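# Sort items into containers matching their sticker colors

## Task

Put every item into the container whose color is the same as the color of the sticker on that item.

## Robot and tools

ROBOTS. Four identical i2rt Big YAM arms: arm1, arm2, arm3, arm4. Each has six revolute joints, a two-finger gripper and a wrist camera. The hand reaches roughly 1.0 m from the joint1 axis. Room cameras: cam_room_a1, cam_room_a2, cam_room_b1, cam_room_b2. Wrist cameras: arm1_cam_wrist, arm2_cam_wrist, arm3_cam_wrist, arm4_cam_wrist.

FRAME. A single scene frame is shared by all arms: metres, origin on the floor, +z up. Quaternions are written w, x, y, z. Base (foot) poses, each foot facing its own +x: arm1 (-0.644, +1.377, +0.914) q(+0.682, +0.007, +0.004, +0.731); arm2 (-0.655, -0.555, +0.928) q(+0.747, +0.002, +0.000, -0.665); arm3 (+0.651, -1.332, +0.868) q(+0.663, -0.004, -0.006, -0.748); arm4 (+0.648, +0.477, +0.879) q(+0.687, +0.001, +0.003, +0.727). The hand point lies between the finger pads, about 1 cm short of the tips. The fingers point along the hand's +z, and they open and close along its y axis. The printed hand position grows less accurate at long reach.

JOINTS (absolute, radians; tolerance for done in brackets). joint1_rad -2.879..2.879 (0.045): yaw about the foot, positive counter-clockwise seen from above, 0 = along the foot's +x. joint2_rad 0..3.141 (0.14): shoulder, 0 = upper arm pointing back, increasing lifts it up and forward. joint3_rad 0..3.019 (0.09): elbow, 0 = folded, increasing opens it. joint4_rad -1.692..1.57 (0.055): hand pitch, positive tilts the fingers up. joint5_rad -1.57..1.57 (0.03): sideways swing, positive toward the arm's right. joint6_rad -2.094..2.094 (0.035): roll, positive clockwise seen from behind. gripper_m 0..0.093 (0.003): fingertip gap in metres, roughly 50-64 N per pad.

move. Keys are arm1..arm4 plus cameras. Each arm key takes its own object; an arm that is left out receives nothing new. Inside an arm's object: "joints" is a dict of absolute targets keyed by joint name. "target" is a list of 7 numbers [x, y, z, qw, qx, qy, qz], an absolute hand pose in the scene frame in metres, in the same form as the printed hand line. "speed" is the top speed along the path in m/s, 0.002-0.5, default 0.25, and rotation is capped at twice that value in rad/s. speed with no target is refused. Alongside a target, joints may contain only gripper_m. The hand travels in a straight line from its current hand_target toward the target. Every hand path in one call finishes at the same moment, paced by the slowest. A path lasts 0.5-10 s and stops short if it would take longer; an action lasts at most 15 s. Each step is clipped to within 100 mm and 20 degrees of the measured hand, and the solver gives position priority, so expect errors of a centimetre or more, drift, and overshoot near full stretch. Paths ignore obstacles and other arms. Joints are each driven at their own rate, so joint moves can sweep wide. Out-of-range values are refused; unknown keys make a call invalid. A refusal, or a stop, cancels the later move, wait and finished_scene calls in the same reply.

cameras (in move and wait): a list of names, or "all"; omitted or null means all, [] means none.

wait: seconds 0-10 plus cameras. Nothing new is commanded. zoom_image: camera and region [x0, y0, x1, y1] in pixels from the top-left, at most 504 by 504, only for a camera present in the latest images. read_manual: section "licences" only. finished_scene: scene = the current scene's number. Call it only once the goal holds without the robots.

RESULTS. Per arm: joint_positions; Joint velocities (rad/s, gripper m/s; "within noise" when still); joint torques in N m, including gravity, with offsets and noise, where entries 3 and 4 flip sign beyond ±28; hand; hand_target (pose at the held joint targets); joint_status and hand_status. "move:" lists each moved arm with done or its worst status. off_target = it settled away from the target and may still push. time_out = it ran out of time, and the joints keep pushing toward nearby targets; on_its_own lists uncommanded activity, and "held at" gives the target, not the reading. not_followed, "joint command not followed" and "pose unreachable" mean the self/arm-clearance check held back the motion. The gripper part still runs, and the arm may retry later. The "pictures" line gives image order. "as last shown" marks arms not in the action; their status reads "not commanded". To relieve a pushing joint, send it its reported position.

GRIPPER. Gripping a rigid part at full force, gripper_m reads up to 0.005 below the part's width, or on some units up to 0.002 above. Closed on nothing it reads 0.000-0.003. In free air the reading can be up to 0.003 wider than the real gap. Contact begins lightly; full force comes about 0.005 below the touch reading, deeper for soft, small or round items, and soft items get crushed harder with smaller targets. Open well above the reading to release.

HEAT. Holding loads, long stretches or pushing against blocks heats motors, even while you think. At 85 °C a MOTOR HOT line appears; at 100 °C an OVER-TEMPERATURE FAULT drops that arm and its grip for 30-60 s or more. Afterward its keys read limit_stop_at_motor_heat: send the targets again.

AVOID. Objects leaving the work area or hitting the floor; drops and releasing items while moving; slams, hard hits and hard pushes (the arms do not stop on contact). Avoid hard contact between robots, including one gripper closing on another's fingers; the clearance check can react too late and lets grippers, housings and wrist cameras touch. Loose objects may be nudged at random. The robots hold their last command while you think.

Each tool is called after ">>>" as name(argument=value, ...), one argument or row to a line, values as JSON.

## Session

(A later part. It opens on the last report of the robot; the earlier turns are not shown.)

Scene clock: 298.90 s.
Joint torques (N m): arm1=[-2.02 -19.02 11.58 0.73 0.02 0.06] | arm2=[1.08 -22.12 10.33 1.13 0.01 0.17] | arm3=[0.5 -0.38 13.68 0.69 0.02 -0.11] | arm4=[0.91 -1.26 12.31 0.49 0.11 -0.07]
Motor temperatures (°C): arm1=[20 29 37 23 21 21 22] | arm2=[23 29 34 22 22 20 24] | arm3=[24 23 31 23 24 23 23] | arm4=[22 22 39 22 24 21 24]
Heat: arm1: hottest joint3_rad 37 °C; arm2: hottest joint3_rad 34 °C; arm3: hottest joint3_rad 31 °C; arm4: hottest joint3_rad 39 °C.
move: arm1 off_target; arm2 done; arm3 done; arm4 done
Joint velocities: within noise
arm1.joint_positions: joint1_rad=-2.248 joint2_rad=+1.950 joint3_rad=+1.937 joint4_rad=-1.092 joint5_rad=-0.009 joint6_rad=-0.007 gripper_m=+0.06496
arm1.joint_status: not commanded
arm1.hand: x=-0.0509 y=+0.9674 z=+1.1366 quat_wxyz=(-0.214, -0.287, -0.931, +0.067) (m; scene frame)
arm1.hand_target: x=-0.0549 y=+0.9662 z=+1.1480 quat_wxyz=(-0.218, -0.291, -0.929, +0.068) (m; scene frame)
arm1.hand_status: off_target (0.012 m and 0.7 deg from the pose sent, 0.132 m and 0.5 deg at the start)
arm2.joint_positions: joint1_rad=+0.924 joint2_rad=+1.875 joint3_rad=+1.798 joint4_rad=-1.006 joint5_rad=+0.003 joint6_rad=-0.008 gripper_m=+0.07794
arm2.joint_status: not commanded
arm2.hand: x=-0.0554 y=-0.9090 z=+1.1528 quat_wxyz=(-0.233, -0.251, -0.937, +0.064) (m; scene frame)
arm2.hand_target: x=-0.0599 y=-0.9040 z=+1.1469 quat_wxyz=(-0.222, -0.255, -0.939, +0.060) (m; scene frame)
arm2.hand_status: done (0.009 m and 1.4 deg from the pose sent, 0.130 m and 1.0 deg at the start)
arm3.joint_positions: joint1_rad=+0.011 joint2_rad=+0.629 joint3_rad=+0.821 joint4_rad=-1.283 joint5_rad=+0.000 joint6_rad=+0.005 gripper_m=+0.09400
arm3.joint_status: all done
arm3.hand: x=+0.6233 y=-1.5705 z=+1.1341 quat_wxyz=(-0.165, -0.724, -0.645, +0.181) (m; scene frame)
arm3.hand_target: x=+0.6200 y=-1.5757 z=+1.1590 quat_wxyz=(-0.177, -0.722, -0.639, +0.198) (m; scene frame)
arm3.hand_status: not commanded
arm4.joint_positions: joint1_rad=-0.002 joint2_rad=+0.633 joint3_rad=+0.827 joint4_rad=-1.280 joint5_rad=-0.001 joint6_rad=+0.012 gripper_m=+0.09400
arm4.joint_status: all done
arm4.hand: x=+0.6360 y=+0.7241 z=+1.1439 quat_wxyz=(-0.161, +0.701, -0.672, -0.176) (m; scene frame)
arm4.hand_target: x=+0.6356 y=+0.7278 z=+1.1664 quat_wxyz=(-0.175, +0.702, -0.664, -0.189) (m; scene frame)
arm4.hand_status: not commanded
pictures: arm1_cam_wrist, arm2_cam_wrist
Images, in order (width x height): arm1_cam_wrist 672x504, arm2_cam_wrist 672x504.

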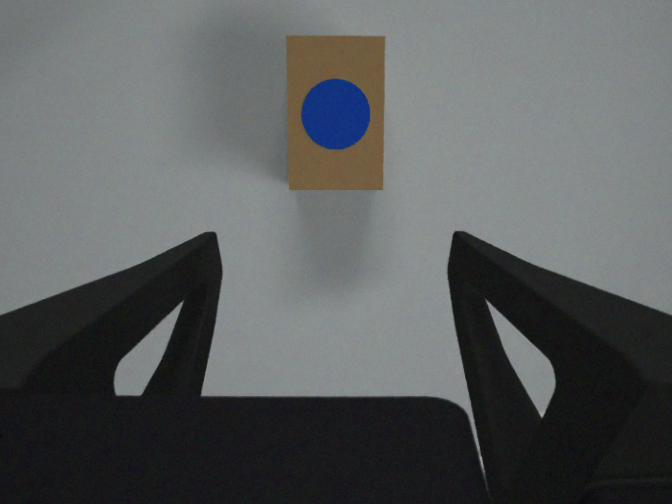

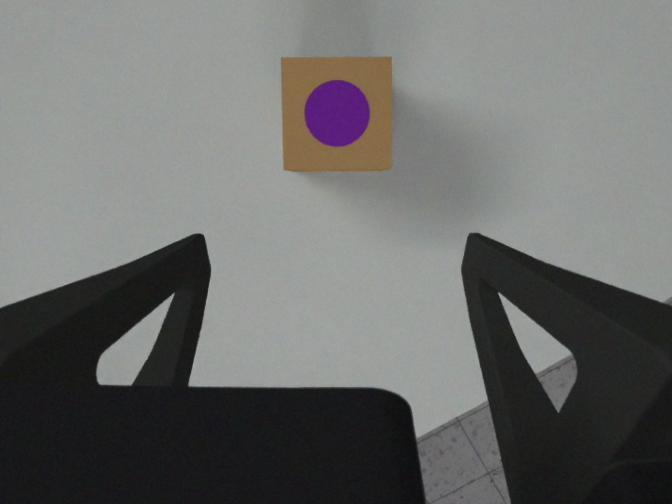

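>>> move(
  arm1={"target": [-0.398, 1.206, 1.17, 0.2227, 0.2907, 0.9279, -0.0698], "speed": 0.25},
  arm2={"target": [-0.396, -0.707, 1.17, 0.2285, 0.2548, 0.9376, -0.0621], "speed": 0.25},
  arm3={"joints": {"joint1_rad": -1.98}},
  arm4={"joints": {"joint1_rad": 0.905}},
  cameras=["cam_room_b2"],
)

Scene clock: 305.03 s.
Joint torques (N m): arm1=[-2.96 0.62 11.71 0.77 -0.07 0.02] | arm2=[1.44 -3.43 10.33 1.17 0.16 0.21] | arm3=[0.5 -0.73 13.7 0.65 -0.01 -0.11] | arm4=[0.79 -0.97 12.37 0.55 0.11 -0.05]
Motor temperatures (°C): arm1=[20 28 37 23 21 21 22] | arm2=[23 29 34 22 22 20 24] | arm3=[24 23 31 23 24 23 23] | arm4=[22 22 39 22 24 21 24]
Heat: arm1: hottest joint3_rad 37 °C; arm2: hottest joint3_rad 34 °C; arm3: hottest joint3_rad 31 °C; arm4: hottest joint3_rad 39 °C.
move: arm1 done; arm2 off_target; arm3 done; arm4 done
Joint velocities: within noise
arm1.joint_positions: joint1_rad=-2.248 joint2_rad=+0.772 joint3_rad=+0.864 joint4_rad=-1.159 joint5_rad=-0.010 joint6_rad=-0.007 gripper_m=+0.06496
arm1.joint_status: not commanded
arm1.hand: x=-0.3955 y=+1.2079 z=+1.1729 quat_wxyz=(-0.231, -0.286, -0.927, +0.072) (m; scene frame)
arm1.hand_target: x=-0.3980 y=+1.2060 z=+1.1701 quat_wxyz=(-0.223, -0.291, -0.928, +0.070) (m; scene frame)
arm1.hand_status: done (0.004 m and 1.2 deg from the pose sent, 0.423 m and 1.2 deg at the start)
arm2.joint_positions: joint1_rad=+0.924 joint2_rad=+0.788 joint3_rad=+0.840 joint4_rad=-1.110 joint5_rad=+0.004 joint6_rad=-0.008 gripper_m=+0.07794
arm2.joint_status: not commanded
arm2.hand: x=-0.3930 y=-0.7114 z=+1.1807 quat_wxyz=(-0.245, -0.251, -0.934, +0.068) (m; scene frame)
arm2.hand_target: x=-0.3961 y=-0.7070 z=+1.1702 quat_wxyz=(-0.228, -0.255, -0.938, +0.062) (m; scene frame)
arm2.hand_status: off_target (0.012 m and 2.1 deg from the pose sent, 0.396 m and 0.7 deg at the start)
arm3.joint_positions: joint1_rad=-1.969 joint2_rad=+0.629 joint3_rad=+0.821 joint4_rad=-1.283 joint5_rad=+0.001 joint6_rad=+0.005 gripper_m=+0.09402
arm3.joint_status: all done
arm3.hand: x=+0.4392 y=-1.2064 z=+1.1288 quat_wxyz=(+0.055, -0.939, +0.253, +0.228) (m; scene frame)
arm3.hand_target: x=+0.4352 y=-1.2010 z=+1.1536 quat_wxyz=(+0.062, -0.933, +0.254, +0.248) (m; scene frame)
arm3.hand_status: not commanded
arm4.joint_positions: joint1_rad=+0.903 joint2_rad=+0.633 joint3_rad=+0.827 joint4_rad=-1.280 joint5_rad=+0.000 joint6_rad=+0.012 gripper_m=+0.09401
arm4.joint_status: all done
arm4.hand: x=+0.4478 y=+0.6199 z=+1.1452 quat_wxyz=(-0.069, +0.924, -0.298, -0.231) (m; scene frame)
arm4.hand_target: x=+0.4445 y=+0.6216 z=+1.1677 quat_wxyz=(-0.075, +0.921, -0.290, -0.249) (m; scene frame)
arm4.hand_status: not commanded
pictures: cam_room_b2
Images, in order (width x height): cam_room_b2 672x504.

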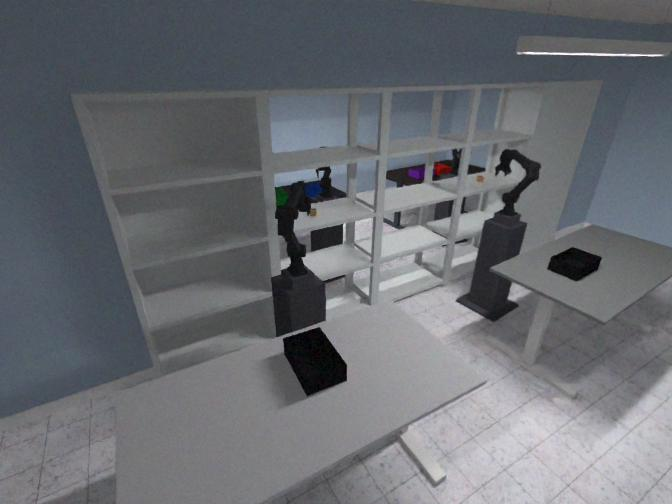

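>>> move(
  arm3={"target": [0.392, -1.180, 1.16, 0.0679, -0.9321, 0.2533, 0.2498], "speed": 0.25},
  arm4={"target": [0.395, 0.643, 1.16, 0.0774, -0.9217, 0.2888, 0.2470], "speed": 0.25},
  arm1={"joints": {"joint1_rad": -1.0}},
  arm2={"joints": {"joint1_rad": 0.0}},
  cameras=[],
)

>>> move(
  arm3={"target": [0.067, -0.983, 1.155, 0.0679, -0.9321, 0.2533, 0.2498], "speed": 0.25},
  arm4={"target": [0.062, 0.895, 1.155, 0.0774, -0.9217, 0.2888, 0.2470], "speed": 0.25},
  cameras=["arm3_cam_wrist", "arm4_cam_wrist"],
)

Scene clock: 326.97 s.
Joint torques (N m): arm1=[-0.73 0.09 11.62 0.8 0.03 -0.03] | arm2=[0.38 -3.49 10.28 1.17 0.02 0.21] | arm3=[2.43 -3.19 14 1.44 0.13 0.02] | arm4=[1.03 -3.08 12.72 1.29 0.25 0.16]
Motor temperatures (°C): arm1=[20 27 37 23 21 21 22] | arm2=[23 27 33 22 22 20 24] | arm3=[24 23 32 23 24 23 23] | arm4=[22 22 40 22 24 21 24]
Heat: arm1: hottest joint3_rad 37 °C; arm2: hottest joint3_rad 33 °C; arm3: hottest joint3_rad 32 °C; arm4: hottest joint3_rad 40 °C.
move: arm1 done; arm2 done; arm3 off_target; arm4 off_target
Joint velocities: within noise
arm1.joint_positions: joint1_rad=-1.005 joint2_rad=+0.774 joint3_rad=+0.864 joint4_rad=-1.159 joint5_rad=-0.013 joint6_rad=-0.007 gripper_m=+0.06498
arm1.joint_status: all done
arm1.hand: x=-0.4015 y=+1.5541 z=+1.1734 quat_wxyz=(-0.227, +0.306, -0.920, -0.086) (m; scene frame)
arm1.hand_target: x=-0.4032 y=+1.5545 z=+1.1711 quat_wxyz=(-0.220, +0.309, -0.921, -0.084) (m; scene frame)
arm1.hand_status: not commanded
arm2.joint_positions: joint1_rad=+0.003 joint2_rad=+0.788 joint3_rad=+0.840 joint4_rad=-1.110 joint5_rad=+0.007 joint6_rad=-0.007 gripper_m=+0.07794
arm2.joint_status: all done
arm2.hand: x=-0.6206 y=-0.8591 z=+1.1798 quat_wxyz=(-0.187, -0.640, -0.726, +0.170) (m; scene frame)
arm2.hand_target: x=-0.6224 y=-0.8544 z=+1.1693 quat_wxyz=(-0.174, -0.649, -0.723, +0.158) (m; scene frame)
arm2.hand_status: not commanded
arm3.joint_positions: joint1_rad=-1.969 joint2_rad=+0.766 joint3_rad=+0.879 joint4_rad=-1.223 joint5_rad=+0.020 joint6_rad=+0.009 gripper_m=+0.09402
arm3.joint_status: not commanded
arm3.hand: x=+0.4053 y=-1.1833 z=+1.1301 quat_wxyz=(+0.061, -0.940, +0.258, +0.216) (m; scene frame)
arm3.hand_target: x=+0.3934 y=-1.1806 z=+1.1597 quat_wxyz=(+0.068, -0.932, +0.253, +0.250) (m; scene frame)
arm3.hand_status: off_target (0.033 m and 4.1 deg from the pose sent, 0.062 m and 3.1 deg at the start)
arm4.joint_positions: joint1_rad=+0.952 joint2_rad=+0.781 joint3_rad=+0.851 joint4_rad=-1.193 joint5_rad=+0.025 joint6_rad=+0.027 gripper_m=+0.09401
arm4.joint_status: not commanded
arm4.hand: x=+0.4077 y=+0.6361 z=+1.1304 quat_wxyz=(-0.068, +0.932, -0.286, -0.213) (m; scene frame)
arm4.hand_target: x=+0.3964 y=+0.6421 z=+1.1599 quat_wxyz=(-0.077, +0.922, -0.289, -0.247) (m; scene frame)
arm4.hand_status: off_target (0.033 m and 4.2 deg from the pose sent, 0.060 m and 2.3 deg at the start)
pictures: none
No camera images: "cameras" was empty.

Scene clock: 329.47 s.
Joint torques (N m): arm1=[-1.08 -0.26 11.63 0.85 0.08 0.01] | arm2=[0.32 -3.37 10.29 1.16 0.02 0.2] | arm3=[0.79 -20.54 14.08 0.62 -0.06 -0.11] | arm4=[0.38 -20.78 12.85 0.46 -0.02 -0.11]
Motor temperatures (°C): arm1=[20 27 37 23 21 21 22] | arm2=[23 27 33 22 22 20 24] | arm3=[24 23 32 23 24 23 23] | arm4=[22 22 40 22 24 21 24]
Heat: arm1: hottest joint3_rad 37 °C; arm2: hottest joint3_rad 33 °C; arm3: hottest joint3_rad 32 °C; arm4: hottest joint3_rad 40 °C.
move: arm3 off_target; arm4 off_target
Joint velocities: within noise
arm1, arm2: as last shown
arm3.joint_positions: joint1_rad=-1.969 joint2_rad=+1.786 joint3_rad=+1.782 joint4_rad=-1.081 joint5_rad=+0.013 joint6_rad=+0.002 gripper_m=+0.09402
arm3.joint_status: not commanded
arm3.hand: x=+0.0740 y=-0.9952 z=+1.1292 quat_wxyz=(+0.061, -0.938, +0.253, +0.228) (m; scene frame)
arm3.hand_target: x=+0.0683 y=-0.9837 z=+1.1550 quat_wxyz=(+0.068, -0.932, +0.253, +0.250) (m; scene frame)
arm3.hand_status: off_target (0.029 m and 2.6 deg from the pose sent, 0.394 m and 4.1 deg at the start)
arm4.joint_positions: joint1_rad=+0.905 joint2_rad=+1.904 joint3_rad=+1.929 joint4_rad=-1.101 joint5_rad=+0.004 joint6_rad=+0.004 gripper_m=+0.09401
arm4.joint_status: not commanded
arm4.hand: x=+0.0688 y=+0.8846 z=+1.1397 quat_wxyz=(-0.073, +0.924, -0.294, -0.235) (m; scene frame)
arm4.hand_target: x=+0.0627 y=+0.8944 z=+1.1551 quat_wxyz=(-0.078, +0.922, -0.289, -0.248) (m; scene frame)
arm4.hand_status: off_target (0.020 m and 1.6 deg from the pose sent, 0.433 m and 4.2 deg at the start)
pictures: arm3_cam_wrist, arm4_cam_wrist
Images, in order (width x height): arm3_cam_wrist 672x504, arm4_cam_wrist 672x504.

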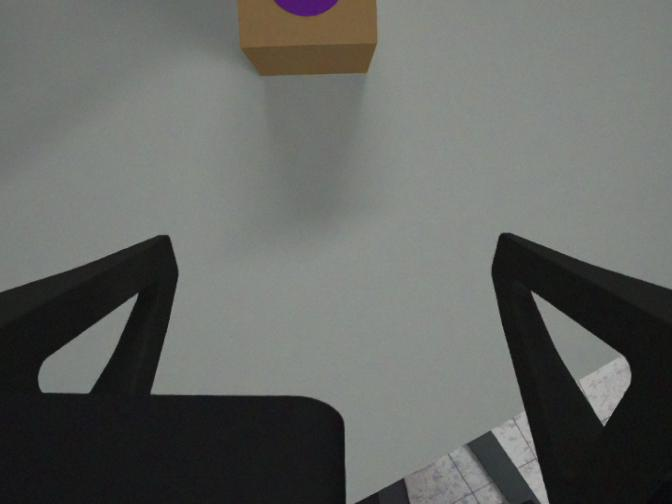

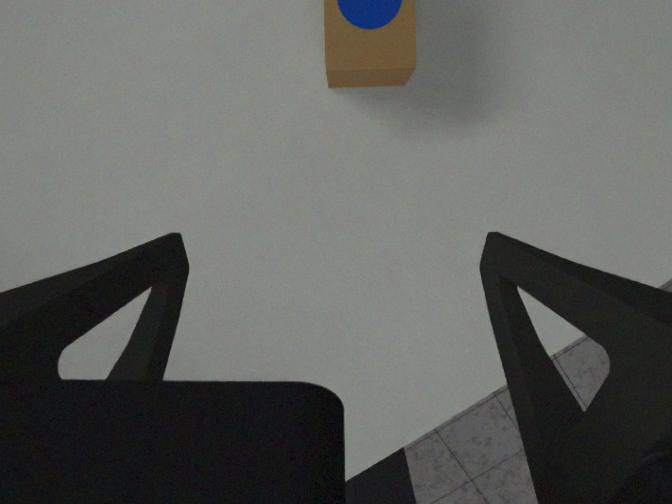

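>>> move(
  arm3={"target": [0.012, -0.964, 1.139, 0.0659, -0.9341, 0.2459, 0.2503], "speed": 0.15},
  arm4={"target": [0.019, 0.945, 1.126, 0.0735, -0.9261, 0.2743, 0.2482], "speed": 0.15},
  cameras=["arm3_cam_wrist", "arm4_cam_wrist"],
)

Scene clock: 366.13 s.
Joint torques (N m): arm1=[-0.97 -0.15 11.55 0.64 0.09 0.01] | arm2=[0.44 -3.43 10.3 1.18 0.01 0.2] | arm3=[1.79 -23.24 14.09 0.62 -0.08 -0.12] | arm4=[0.91 -23.88 12.82 0.46 -0.05 -0.1]
Motor temperatures (°C): arm1=[20 25 37 23 21 21 22] | arm2=[23 26 33 22 22 20 23] | arm3=[24 24 34 23 24 23 23] | arm4=[22 23 40 22 24 21 24]
Heat: arm1: hottest joint3_rad 37 °C; arm2: hottest joint3_rad 33 °C; arm3: hottest joint3_rad 34 °C; arm4: hottest joint3_rad 40 °C.
move: arm3 off_target; arm4 off_target
Joint velocities: within noise
arm1, arm2: as last shown
arm3.joint_positions: joint1_rad=-1.969 joint2_rad=+1.958 joint3_rad=+1.993 joint4_rad=-1.121 joint5_rad=+0.012 joint6_rad=+0.002 gripper_m=+0.09402
arm3.joint_status: not commanded
arm3.hand: x=+0.0235 y=-0.9667 z=+1.1132 quat_wxyz=(+0.061, -0.938, +0.253, +0.228) (m; scene frame)
arm3.hand_target: x=+0.0132 y=-0.9647 z=+1.1391 quat_wxyz=(+0.066, -0.934, +0.246, +0.251) (m; scene frame)
arm3.hand_status: off_target (0.028 m and 2.7 deg from the pose sent, 0.070 m and 2.7 deg at the start)
arm4.joint_positions: joint1_rad=+0.873 joint2_rad=+2.118 joint3_rad=+2.194 joint4_rad=-1.152 joint5_rad=-0.025 joint6_rad=-0.047 gripper_m=+0.09401
arm4.joint_status: not commanded
arm4.hand: x=+0.0260 y=+0.9384 z=+1.1116 quat_wxyz=(-0.069, +0.927, -0.282, -0.236) (m; scene frame)
arm4.hand_target: x=+0.0196 y=+0.9444 z=+1.1259 quat_wxyz=(-0.074, +0.926, -0.274, -0.249) (m; scene frame)
arm4.hand_status: off_target (0.017 m and 1.7 deg from the pose sent, 0.079 m and 2.7 deg at the start)
pictures: arm3_cam_wrist, arm4_cam_wrist
Images, in order (width x height): arm3_cam_wrist 672x504, arm4_cam_wrist 672x504.

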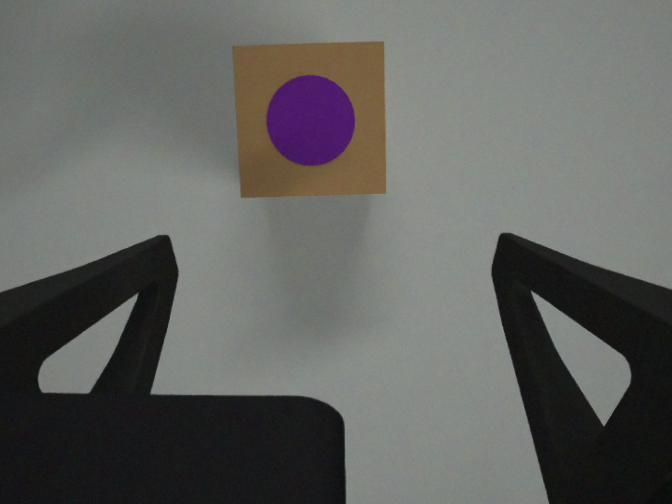

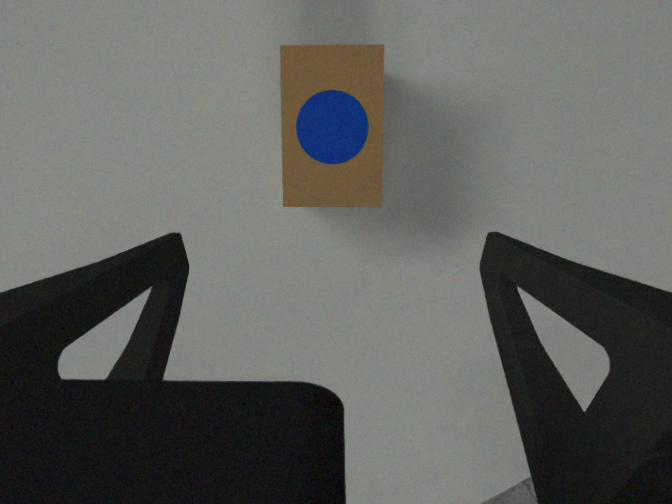

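>>> move(
  arm3={"target": [-0.0105, -0.957, 1.094, 0.0659, -0.9341, 0.2459, 0.2503], "speed": 0.1},
  arm4={"target": [-0.0005, 0.9565, 1.080, 0.0735, -0.9261, 0.2743, 0.2482], "speed": 0.1, "joints": {"gripper_m": 0.085}},
  cameras=["arm3_cam_wrist", "arm4_cam_wrist"],
)

Scene clock: 378.17 s.
Joint torques (N m): arm1=[-1.2 0.21 11.48 0.7 0.07 0] | arm2=[0.38 -3.49 10.29 1.16 0.01 0.21] | arm3=[2.37 -24.06 13.31 1.44 0.03 -0.07] | arm4=[0.79 -24.59 12.79 1.29 -0.01 -0.05]
Motor temperatures (°C): arm1=[20 25 37 23 21 21 22] | arm2=[23 26 33 22 22 20 23] | arm3=[24 25 36 23 24 23 23] | arm4=[22 24 44 22 24 21 24]
Heat: arm1: hottest joint3_rad 37 °C; arm2: hottest joint3_rad 33 °C; arm3: hottest joint3_rad 36 °C; arm4: hottest joint3_rad 44 °C.
move: arm3 off_target; arm4 off_target
Joint velocities: within noise
arm1, arm2: as last shown
arm3.joint_positions: joint1_rad=-1.969 joint2_rad=+2.025 joint3_rad=+1.993 joint4_rad=-1.064 joint5_rad=+0.012 joint6_rad=+0.002 gripper_m=+0.09402
arm3.joint_status: not commanded
arm3.hand: x=+0.0069 y=-0.9578 z=+1.0711 quat_wxyz=(+0.060, -0.939, +0.253, +0.223) (m; scene frame)
arm3.hand_target: x=-0.0092 y=-0.9579 z=+1.0944 quat_wxyz=(+0.066, -0.934, +0.246, +0.251) (m; scene frame)
arm3.hand_status: off_target (0.029 m and 3.4 deg from the pose sent, 0.040 m and 2.8 deg at the start)
arm4.joint_positions: joint1_rad=+0.873 joint2_rad=+2.188 joint3_rad=+2.197 joint4_rad=-1.110 joint5_rad=-0.025 joint6_rad=-0.047 gripper_m=+0.08510
arm4.joint_status: all done
arm4.hand: x=+0.0136 y=+0.9473 z=+1.0651 quat_wxyz=(-0.065, +0.930, -0.282, -0.225) (m; scene frame)
arm4.hand_target: x=+0.0006 y=+0.9555 z=+1.0803 quat_wxyz=(-0.074, +0.926, -0.274, -0.249) (m; scene frame)
arm4.hand_status: off_target (0.023 m and 3.0 deg from the pose sent, 0.045 m and 1.7 deg at the start)
pictures: arm3_cam_wrist, arm4_cam_wrist
Images, in order (width x height): arm3_cam_wrist 672x504, arm4_cam_wrist 672x504.

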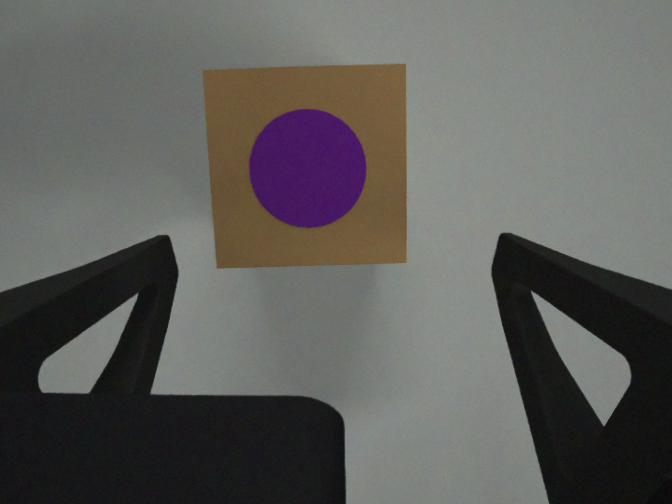

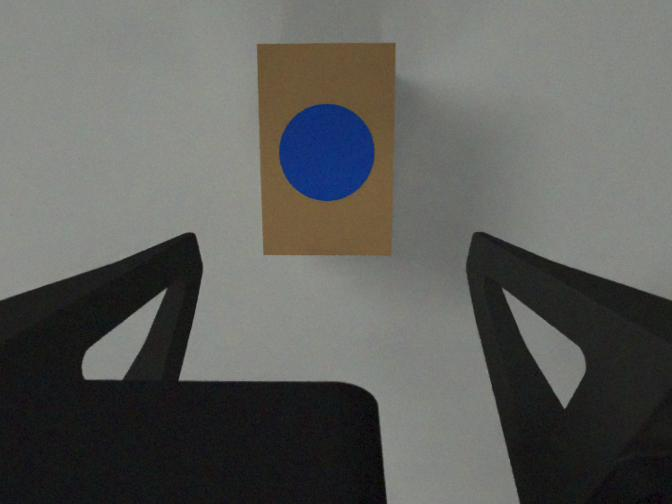

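>>> move(
  arm3={"target": [-0.040, -0.960, 1.058, 0.0659, -0.9341, 0.2459, 0.2503], "speed": 0.08},
  arm4={"target": [-0.024, 0.968, 1.049, 0.0735, -0.9261, 0.2743, 0.2482], "speed": 0.08},
  cameras=["arm3_cam_wrist", "arm4_cam_wrist"],
)

Scene clock: 391.90 s.
Joint torques (N m): arm1=[-1.2 -0.44 11.55 0.83 0.04 -0.01] | arm2=[0.5 -3.43 10.3 1.17 0.03 0.2] | arm3=[2.26 -24.76 14.02 1.42 0.13 0.02] | arm4=[1.38 -25.58 12.85 0.96 0.09 0]
Motor temperatures (°C): arm1=[20 25 37 23 21 21 22] | arm2=[23 26 33 22 22 20 23] | arm3=[24 25 37 23 24 23 23] | arm4=[22 27 43 22 24 21 24]
Heat: arm1: hottest joint3_rad 37 °C; arm2: hottest joint3_rad 33 °C; arm3: hottest joint3_rad 37 °C; arm4: hottest joint3_rad 43 °C.
move: arm3 off_target; arm4 off_target
Joint velocities: within noise
arm1, arm2: as last shown
arm3.joint_positions: joint1_rad=-1.946 joint2_rad=+2.103 joint3_rad=+2.023 joint4_rad=-1.022 joint5_rad=+0.022 joint6_rad=+0.013 gripper_m=+0.09402
arm3.joint_status: not commanded
arm3.hand: x=-0.0198 y=-0.9620 z=+1.0345 quat_wxyz=(+0.060, -0.941, +0.248, +0.221) (m; scene frame)
arm3.hand_target: x=-0.0383 y=-0.9610 z=+1.0585 quat_wxyz=(+0.066, -0.934, +0.246, +0.251) (m; scene frame)
arm3.hand_status: off_target (0.031 m and 3.5 deg from the pose sent, 0.049 m and 3.4 deg at the start)
arm4.joint_positions: joint1_rad=+0.873 joint2_rad=+2.284 joint3_rad=+2.298 joint4_rad=-1.099 joint5_rad=-0.025 joint6_rad=-0.047 gripper_m=+0.08510
arm4.joint_status: not commanded
arm4.hand: x=-0.0089 y=+0.9639 z=+1.0408 quat_wxyz=(-0.067, +0.929, -0.282, -0.232) (m; scene frame)
arm4.hand_target: x=-0.0232 y=+0.9672 z=+1.0493 quat_wxyz=(-0.074, +0.926, -0.274, -0.249) (m; scene frame)
arm4.hand_status: off_target (0.018 m and 2.2 deg from the pose sent, 0.046 m and 3.0 deg at the start)
pictures: arm3_cam_wrist, arm4_cam_wrist
Images, in order (width x height): arm3_cam_wrist 672x504, arm4_cam_wrist 672x504.

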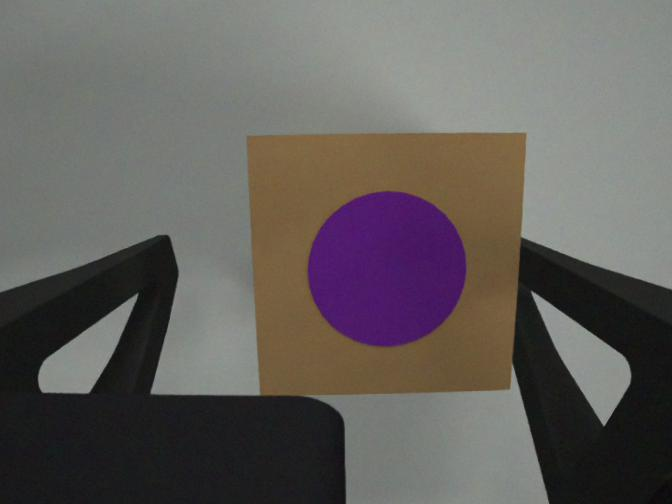

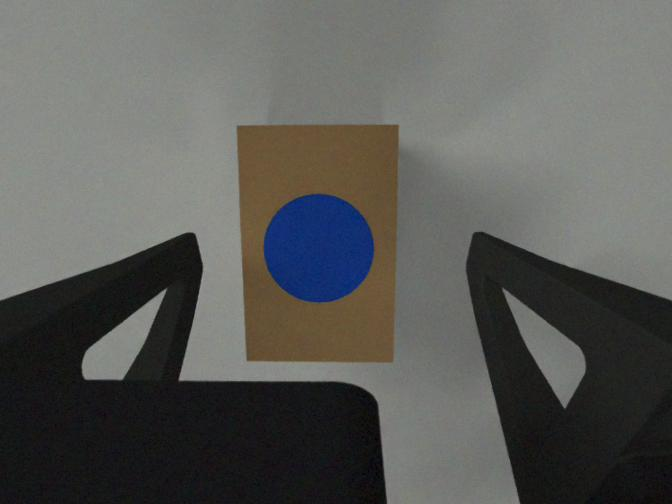

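>>> move(
  arm3={"joints": {"gripper_m": 0.065}},
  arm4={"target": [-0.0205, 0.9655, 1.040, 0.0735, -0.9261, 0.2743, 0.2482], "speed": 0.06},
  cameras=["arm3_cam_wrist", "arm4_cam_wrist"],
)

Scene clock: 401.20 s.
Joint torques (N m): arm1=[-1.55 0.15 11.55 0.79 0.04 0.03] | arm2=[0.5 -3.43 10.3 1.17 0.02 0.2] | arm3=[2.32 -24.76 14.01 1.46 0.07 0.02] | arm4=[1.49 -26.46 9.35 1.44 0.06 -0.04]
Motor temperatures (°C): arm1=[20 25 37 23 21 21 22] | arm2=[23 25 33 22 22 20 23] | arm3=[24 26 36 23 24 23 23] | arm4=[22 27 42 22 24 21 24]
Heat: arm1: hottest joint3_rad 37 °C; arm2: hottest joint3_rad 33 °C; arm3: hottest joint3_rad 36 °C; arm4: hottest joint3_rad 42 °C.
move: arm3 done; arm4 done
Joint velocities: within noise
arm1, arm2: as last shown
arm3.joint_positions: joint1_rad=-1.946 joint2_rad=+2.103 joint3_rad=+2.023 joint4_rad=-1.022 joint5_rad=+0.023 joint6_rad=+0.013 gripper_m=+0.06507
arm3.joint_status: all done
arm3.hand: x=-0.0196 y=-0.9617 z=+1.0345 quat_wxyz=(+0.060, -0.941, +0.249, +0.221) (m; scene frame)
arm3.hand_target: x=-0.0383 y=-0.9609 z=+1.0585 quat_wxyz=(+0.066, -0.934, +0.246, +0.251) (m; scene frame)
arm3.hand_status: not commanded
arm4.joint_positions: joint1_rad=+0.873 joint2_rad=+2.284 joint3_rad=+2.298 joint4_rad=-1.075 joint5_rad=-0.025 joint6_rad=-0.047 gripper_m=+0.08510
arm4.joint_status: not commanded
arm4.hand: x=-0.0131 y=+0.9671 z=+1.0436 quat_wxyz=(-0.071, +0.926, -0.281, -0.243) (m; scene frame)
arm4.hand_target: x=-0.0204 y=+0.9653 z=+1.0402 quat_wxyz=(-0.073, +0.926, -0.274, -0.248) (m; scene frame)
arm4.hand_status: done (0.008 m and 1.0 deg from the pose sent, 0.012 m and 2.2 deg at the start)
pictures: arm3_cam_wrist, arm4_cam_wrist
Images, in order (width x height): arm3_cam_wrist 672x504, arm4_cam_wrist 672x504.

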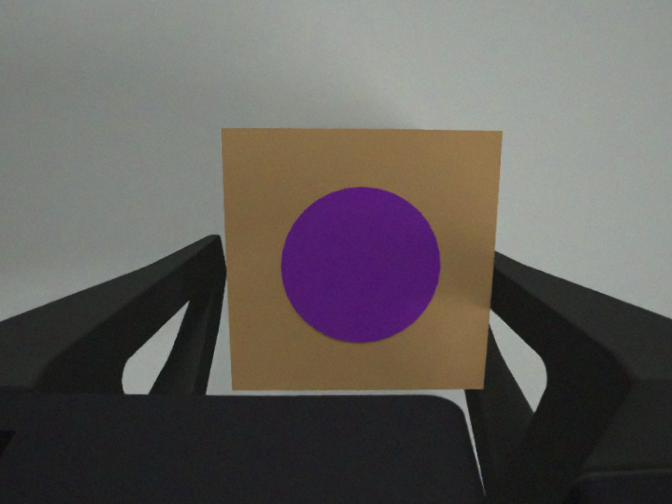

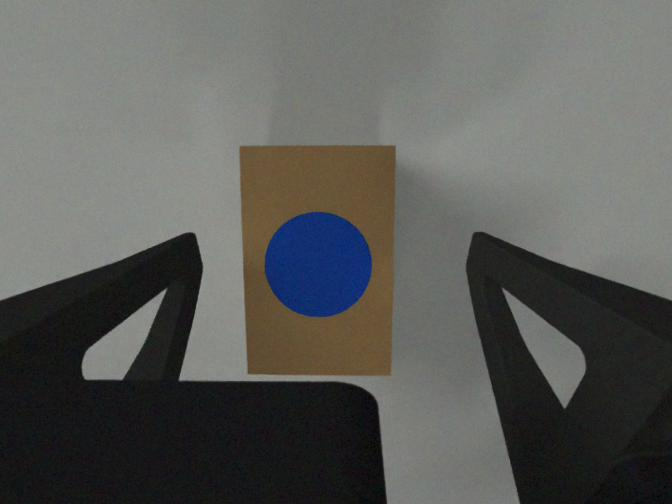

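>>> move(
  arm3={"joints": {"gripper_m": 0.045}},
  arm4={"joints": {"joint3_rad": 2.262, "joint4_rad": -1.045}},
  cameras=["arm3_cam_wrist", "arm4_cam_wrist"],
)

Scene clock: 407.40 s.
Joint torques (N m): arm1=[-0.38 0.5 11.73 0.77 0.07 -0.02] | arm2=[0.44 -3.43 10.3 1.16 0.02 0.21] | arm3=[2.2 -24.82 14 1.39 0.06 0.01] | arm4=[1.67 -26.46 9.36 1.25 0.09 -0.03]
Motor temperatures (°C): arm1=[20 25 37 23 21 21 22] | arm2=[23 25 33 22 22 20 23] | arm3=[24 27 36 23 24 23 23] | arm4=[22 28 42 22 24 21 24]
Heat: arm1: hottest joint3_rad 37 °C; arm2: hottest joint3_rad 33 °C; arm3: hottest joint3_rad 36 °C; arm4: hottest joint3_rad 42 °C.
move: arm3 off_target; arm4 done
Joint velocities: within noise
arm1, arm2: as last shown
arm3.joint_positions: joint1_rad=-1.946 joint2_rad=+2.103 joint3_rad=+2.023 joint4_rad=-1.022 joint5_rad=+0.024 joint6_rad=+0.013 gripper_m=+0.05312
arm3.joint_status: gripper_m off_target (ended at +0.05315, target +0.04500)
arm3.hand: x=-0.0196 y=-0.9616 z=+1.0345 quat_wxyz=(+0.061, -0.941, +0.249, +0.221) (m; scene frame)
arm3.hand_target: x=-0.0383 y=-0.9609 z=+1.0585 quat_wxyz=(+0.066, -0.934, +0.246, +0.251) (m; scene frame)
arm3.hand_status: not commanded
arm4.joint_positions: joint1_rad=+0.873 joint2_rad=+2.284 joint3_rad=+2.256 joint4_rad=-1.059 joint5_rad=-0.025 joint6_rad=-0.047 gripper_m=+0.08510
arm4.joint_status: all done
arm4.hand: x=-0.0084 y=+0.9634 z=+1.0242 quat_wxyz=(-0.067, +0.929, -0.282, -0.231) (m; scene frame)
arm4.hand_target: x=-0.0156 y=+0.9616 z=+1.0211 quat_wxyz=(-0.069, +0.929, -0.275, -0.236) (m; scene frame)
arm4.hand_status: not commanded
pictures: arm3_cam_wrist, arm4_cam_wrist
Images, in order (width x height): arm3_cam_wrist 672x504, arm4_cam_wrist 672x504.

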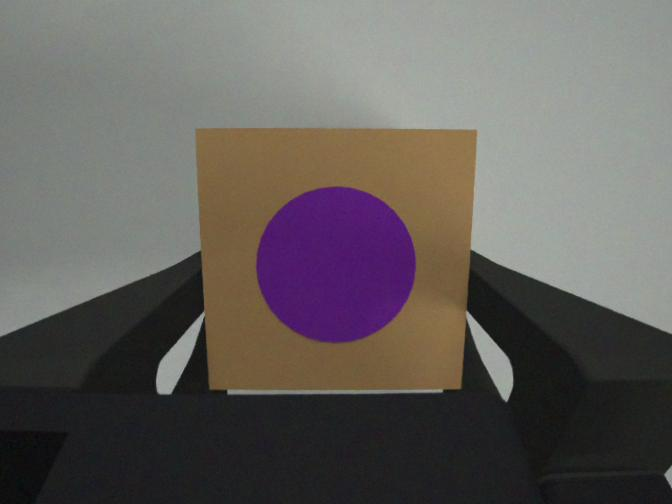

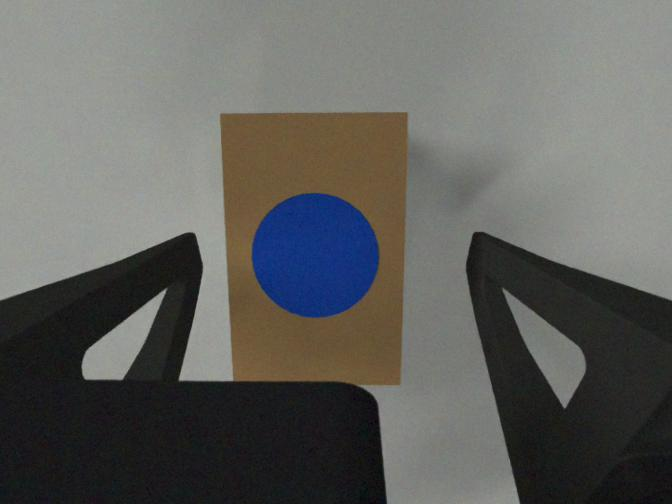

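>>> move(
  arm4={"joints": {"gripper_m": 0.036}},
  cameras=["arm4_cam_wrist"],
)

Scene clock: 410.97 s.
Joint torques (N m): arm1=[-1.44 -0.09 11.55 0.77 0.07 0.04] | arm2=[0.44 -3.37 10.32 1.14 0.02 0.2] | arm3=[2.14 -24.82 14.02 1.43 0.05 0.02] | arm4=[1.08 -26.64 9.4 1.39 0.09 0]
Motor temperatures (°C): arm1=[20 24 37 23 21 21 22] | arm2=[23 25 33 22 22 20 23] | arm3=[24 27 35 23 24 23 23] | arm4=[22 28 42 22 24 21 24]
Heat: arm1: hottest joint3_rad 37 °C; arm2: hottest joint3_rad 33 °C; arm3: hottest joint3_rad 35 °C; arm4: hottest joint3_rad 42 °C.
move: arm4 off_target
Joint velocities: within noise
arm1, arm2, arm3: as last shown
arm4.joint_positions: joint1_rad=+0.874 joint2_rad=+2.284 joint3_rad=+2.256 joint4_rad=-1.059 joint5_rad=-0.025 joint6_rad=-0.047 gripper_m=+0.04407
arm4.joint_status: gripper_m off_target (ended at +0.04410, target +0.03600)
arm4.hand: x=-0.0085 y=+0.9632 z=+1.0242 quat_wxyz=(-0.067, +0.929, -0.282, -0.231) (m; scene frame)
arm4.hand_target: x=-0.0155 y=+0.9616 z=+1.0211 quat_wxyz=(-0.069, +0.929, -0.275, -0.236) (m; scene frame)
arm4.hand_status: not commanded
pictures: arm4_cam_wrist
Images, in order (width x height): arm4_cam_wrist 672x504.

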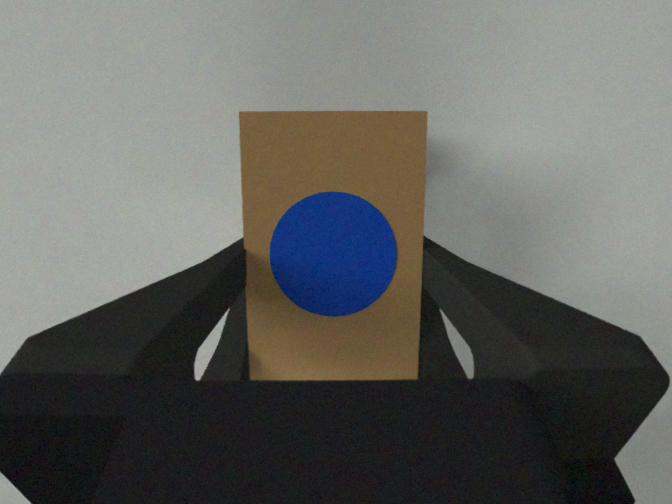

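>>> move(
  arm3={"target": [-0.030, -0.960, 1.150, 0.0659, -0.9341, 0.2459, 0.2503], "speed": 0.12},
  arm4={"target": [-0.012, 0.962, 1.145, 0.069, -0.929, 0.275, 0.236], "speed": 0.12},
  cameras=["arm3_cam_wrist", "arm4_cam_wrist"],
)

Scene clock: 419.37 s.
Joint torques (N m): arm1=[-1.44 -0.26 11.36 0.84 0.03 -0.01] | arm2=[0.5 -3.31 10.32 1.17 0.02 0.2] | arm3=[1.85 -25.11 14.13 0.68 -0.03 -0.04] | arm4=[1.2 -25.88 12.51 0.53 0.05 -0.06]
Motor temperatures (°C): arm1=[20 24 37 23 21 21 22] | arm2=[23 25 33 22 22 20 23] | arm3=[24 28 35 23 24 23 24] | arm4=[22 29 43 22 24 21 25]
Heat: arm1: hottest joint3_rad 37 °C; arm2: hottest joint3_rad 33 °C; arm3: hottest joint3_rad 35 °C; arm4: hottest joint3_rad 43 °C.
move: arm3 off_target; arm4 done
Joint velocities: within noise
arm1.joint_positions: joint1_rad=-1.005 joint2_rad=+0.774 joint3_rad=+0.864 joint4_rad=-1.159 joint5_rad=-0.013 joint6_rad=-0.007 gripper_m=+0.06498
arm1.joint_status: not commanded
arm1.hand: x=-0.4015 y=+1.5541 z=+1.1734 quat_wxyz=(-0.227, +0.306, -0.920, -0.086) (m; scene frame)
arm1.hand_target: x=-0.4032 y=+1.5545 z=+1.1711 quat_wxyz=(-0.220, +0.309, -0.921, -0.084) (m; scene frame)
arm1.hand_status: not commanded
arm2.joint_positions: joint1_rad=+0.003 joint2_rad=+0.788 joint3_rad=+0.840 joint4_rad=-1.110 joint5_rad=+0.007 joint6_rad=-0.007 gripper_m=+0.07794
arm2.joint_status: not commanded
arm2.hand: x=-0.6206 y=-0.8591 z=+1.1798 quat_wxyz=(-0.187, -0.640, -0.726, +0.170) (m; scene frame)
arm2.hand_target: x=-0.6224 y=-0.8544 z=+1.1693 quat_wxyz=(-0.174, -0.649, -0.723, +0.158) (m; scene frame)
arm2.hand_status: not commanded
arm3.joint_positions: joint1_rad=-1.946 joint2_rad=+2.103 joint3_rad=+2.257 joint4_rad=-1.241 joint5_rad=+0.024 joint6_rad=+0.013 gripper_m=+0.05312
arm3.joint_status: not commanded
arm3.hand: x=-0.0194 y=-0.9605 z=+1.1251 quat_wxyz=(+0.062, -0.939, +0.249, +0.228) (m; scene frame)
arm3.hand_target: x=-0.0287 y=-0.9606 z=+1.1499 quat_wxyz=(+0.066, -0.934, +0.246, +0.251) (m; scene frame)
arm3.hand_status: off_target (0.027 m and 2.7 deg from the pose sent, 0.116 m and 3.5 deg at the start)
arm4.joint_positions: joint1_rad=+0.874 joint2_rad=+2.381 joint3_rad=+2.739 joint4_rad=-1.454 joint5_rad=-0.025 joint6_rad=-0.047 gripper_m=+0.04407
arm4.joint_status: not commanded
arm4.hand: x=-0.0049 y=+0.9613 z=+1.1384 quat_wxyz=(-0.066, +0.930, -0.282, -0.227) (m; scene frame)
arm4.hand_target: x=-0.0115 y=+0.9614 z=+1.1447 quat_wxyz=(-0.070, +0.929, -0.275, -0.238) (m; scene frame)
arm4.hand_status: done (0.010 m and 1.3 deg from the pose sent, 0.121 m and 1.0 deg at the start)
pictures: arm3_cam_wrist, arm4_cam_wrist
Images, in order (width x height): arm3_cam_wrist 672x504, arm4_cam_wrist 672x504.

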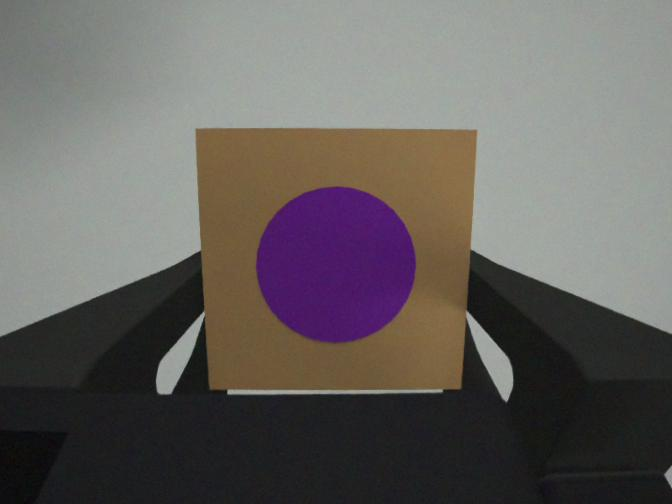

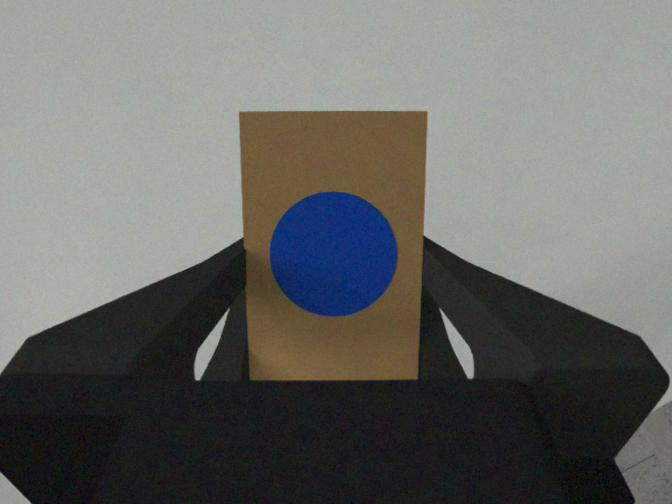

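>>> move(
  arm3={"target": [0.395, -1.178, 1.17, 0.0659, -0.9341, 0.2459, 0.2503], "speed": 0.22},
  arm4={"target": [0.398, 0.648, 1.17, 0.069, -0.929, 0.275, 0.236], "speed": 0.22},
  cameras=["arm3_cam_wrist", "arm4_cam_wrist"],
)

Scene clock: 426.27 s.
Joint torques (N m): arm1=[-1.79 0.09 11.52 0.76 0.07 0.06] | arm2=[0.56 -3.43 10.35 1.18 0.01 0.19] | arm3=[0.21 -2.61 9.05 0.84 -0.08 -0.12] | arm4=[1.32 -2.55 9.31 0.43 0.22 0.19]
Motor temperatures (°C): arm1=[20 24 37 23 21 21 22] | arm2=[23 25 33 22 22 20 23] | arm3=[24 28 35 23 24 23 24] | arm4=[22 28 43 22 24 21 25]
Heat: arm1: hottest joint3_rad 37 °C; arm2: hottest joint3_rad 33 °C; arm3: hottest joint3_rad 35 °C; arm4: hottest joint3_rad 43 °C.
move: arm3 done; arm4 done
Joint velocities: within noise
arm1, arm2: as last shown
arm3.joint_positions: joint1_rad=-1.960 joint2_rad=+0.763 joint3_rad=+0.968 joint4_rad=-1.231 joint5_rad=+0.007 joint6_rad=-0.006 gripper_m=+0.05312
arm3.joint_status: not commanded
arm3.hand: x=+0.3927 y=-1.1812 z=+1.1739 quat_wxyz=(+0.066, -0.933, +0.243, +0.257) (m; scene frame)
arm3.hand_target: x=+0.3950 y=-1.1781 z=+1.1701 quat_wxyz=(+0.066, -0.934, +0.246, +0.250) (m; scene frame)
arm3.hand_status: done (0.006 m and 0.8 deg from the pose sent, 0.470 m and 2.7 deg at the start)
arm4.joint_positions: joint1_rad=+0.911 joint2_rad=+0.799 joint3_rad=+0.949 joint4_rad=-1.214 joint5_rad=-0.010 joint6_rad=-0.035 gripper_m=+0.04407
arm4.joint_status: not commanded
arm4.hand: x=+0.3987 y=+0.6495 z=+1.1711 quat_wxyz=(-0.072, +0.929, -0.271, -0.242) (m; scene frame)
arm4.hand_target: x=+0.3980 y=+0.6480 z=+1.1700 quat_wxyz=(-0.069, +0.929, -0.275, -0.236) (m; scene frame)
arm4.hand_status: done (0.002 m and 0.8 deg from the pose sent, 0.511 m and 1.3 deg at the start)
pictures: arm3_cam_wrist, arm4_cam_wrist
Images, in order (width x height): arm3_cam_wrist 672x504, arm4_cam_wrist 672x504.

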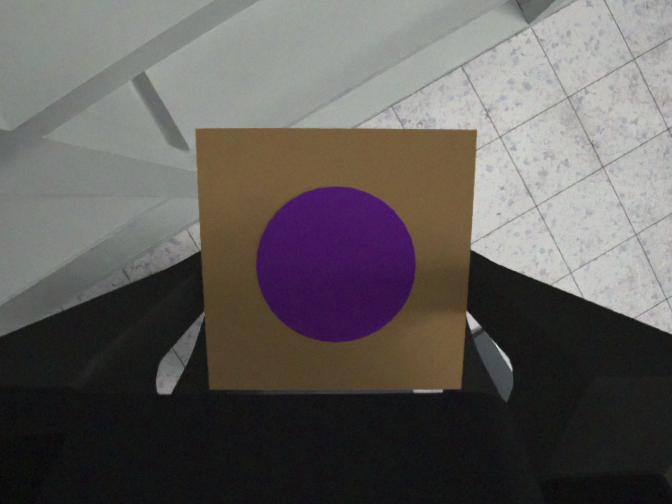

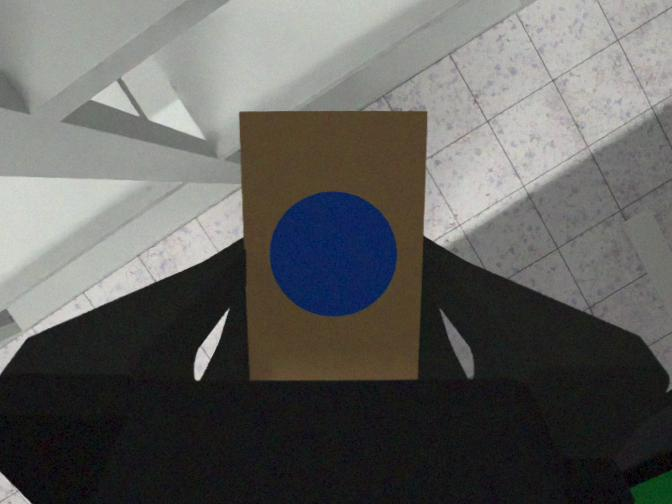

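>>> move(
  arm3={"joints": {"joint1_rad": 0.0, "joint2_rad": 0.631, "joint3_rad": 0.8745, "joint4_rad": -1.33, "joint5_rad": 0.0, "joint6_rad": 0.0}},
  arm4={"joints": {"joint1_rad": 0.0, "joint2_rad": 0.631, "joint3_rad": 0.8745, "joint4_rad": -1.32, "joint5_rad": 0.0, "joint6_rad": 0.0}},
  cameras=[],
)

>>> move(
  arm3={"joints": {"joint1_rad": 1.77}},
  arm4={"joints": {"joint1_rad": -1.909}},
  cameras=["arm3_cam_wrist", "arm4_cam_wrist", "cam_room_a1", "cam_room_a2"],
)

Scene clock: 437.27 s.
Joint torques (N m): arm1=[-1.2 -0.15 11.69 0.64 0.05 0.04] | arm2=[0.5 -3.49 10.32 1.18 0.02 0.2] | arm3=[1.9 -0.32 9.68 0.91 0.06 0.01] | arm4=[0.62 -0.15 9.96 0.44 0.09 0.15]
Motor temperatures (°C): arm1=[20 24 37 23 21 21 22] | arm2=[23 25 33 22 22 20 23] | arm3=[24 27 34 23 24 23 24] | arm4=[22 27 43 22 24 21 26]
Heat: arm1: hottest joint3_rad 37 °C; arm2: hottest joint3_rad 33 °C; arm3: hottest joint3_rad 34 °C; arm4: hottest joint3_rad 43 °C.
move: arm3 done; arm4 done
Joint velocities: within noise
arm1, arm2: as last shown
arm3.joint_positions: joint1_rad=-0.010 joint2_rad=+0.629 joint3_rad=+0.869 joint4_rad=-1.328 joint5_rad=-0.001 joint6_rad=-0.006 gripper_m=+0.05314
arm3.joint_status: all done
arm3.hand: x=+0.6189 y=-1.5663 z=+1.1519 quat_wxyz=(-0.163, -0.727, -0.641, +0.184) (m; scene frame)
arm3.hand_target: x=+0.6212 y=-1.5672 z=+1.1540 quat_wxyz=(-0.164, -0.726, -0.642, +0.184) (m; scene frame)
arm3.hand_status: not commanded
arm4.joint_positions: joint1_rad=+0.003 joint2_rad=+0.625 joint3_rad=+0.857 joint4_rad=-1.313 joint5_rad=+0.000 joint6_rad=-0.013 gripper_m=+0.04408
arm4.joint_status: all done
arm4.hand: x=+0.6352 y=+0.7198 z=+1.1567 quat_wxyz=(-0.165, +0.710, -0.661, -0.176) (m; scene frame)
arm4.hand_target: x=+0.6359 y=+0.7214 z=+1.1629 quat_wxyz=(-0.165, +0.705, -0.667, -0.178) (m; scene frame)
arm4.hand_status: not commanded
pictures: none
No camera images: "cameras" was empty.

Scene clock: 439.20 s.
Joint torques (N m): arm1=[-0.67 0.03 11.55 0.75 0.05 0.01] | arm2=[0.38 -3.43 10.32 1.17 0.03 0.2] | arm3=[2.02 -0.56 9.68 0.83 0.11 0] | arm4=[1.08 0.09 10.04 0.59 0.07 0.17]
Motor temperatures (°C): arm1=[20 24 37 23 21 21 22] | arm2=[23 25 33 22 22 20 23] | arm3=[24 27 34 23 24 23 24] | arm4=[22 27 42 22 24 21 26]
Heat: arm1: hottest joint3_rad 37 °C; arm2: hottest joint3_rad 33 °C; arm3: hottest joint3_rad 34 °C; arm4: hottest joint3_rad 42 °C.
move: arm3 done; arm4 done
Joint velocities: within noise
arm1, arm2: as last shown
arm3.joint_positions: joint1_rad=+1.760 joint2_rad=+0.629 joint3_rad=+0.869 joint4_rad=-1.328 joint5_rad=-0.002 joint6_rad=-0.005 gripper_m=+0.05314
arm3.joint_status: all done
arm3.hand: x=+0.8908 y=-1.3116 z=+1.1487 quat_wxyz=(-0.239, +0.037, -0.970, -0.002) (m; scene frame)
arm3.hand_target: x=+0.8912 y=-1.3093 z=+1.1508 quat_wxyz=(-0.240, +0.040, -0.970, -0.003) (m; scene frame)
arm3.hand_status: not commanded
arm4.joint_positions: joint1_rad=-1.907 joint2_rad=+0.625 joint3_rad=+0.857 joint4_rad=-1.313 joint5_rad=+0.001 joint6_rad=-0.011 gripper_m=+0.04409
arm4.joint_status: all done
arm4.hand: x=+0.8815 y=+0.4108 z=+1.1566 quat_wxyz=(-0.238, -0.130, -0.962, +0.038) (m; scene frame)
arm4.hand_target: x=+0.8829 y=+0.4101 z=+1.1627 quat_wxyz=(-0.240, -0.136, -0.960, +0.036) (m; scene frame)
arm4.hand_status: not commanded
pictures: arm3_cam_wrist, arm4_cam_wrist, cam_room_a1, cam_room_a2
Images, in order (width x height): arm3_cam_wrist 672x504, arm4_cam_wrist 672x504, cam_room_a1 672x504, cam_room_a2 672x504.

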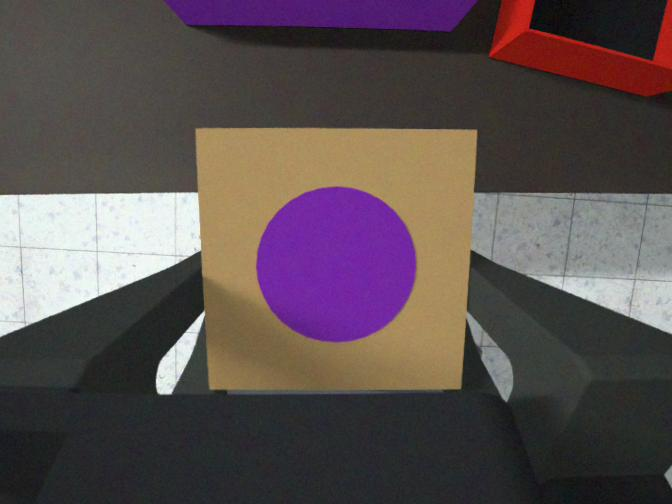

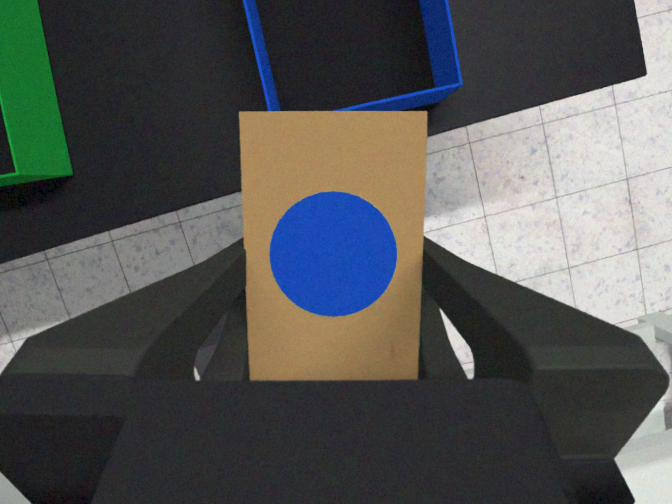

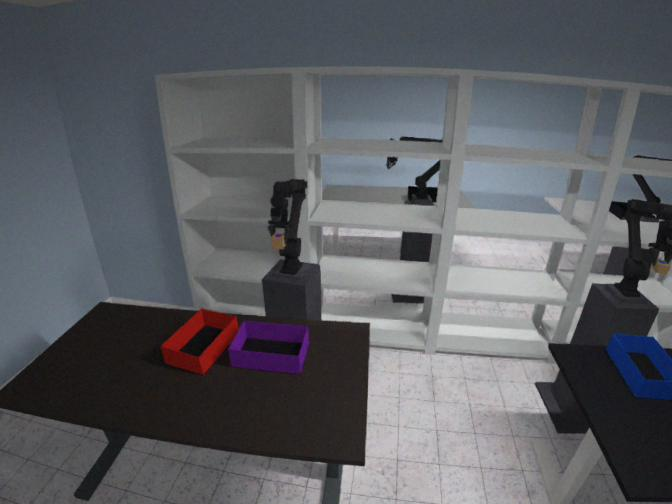

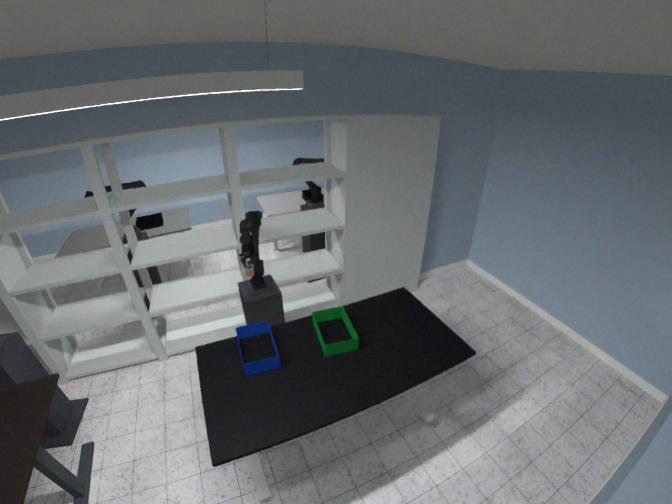

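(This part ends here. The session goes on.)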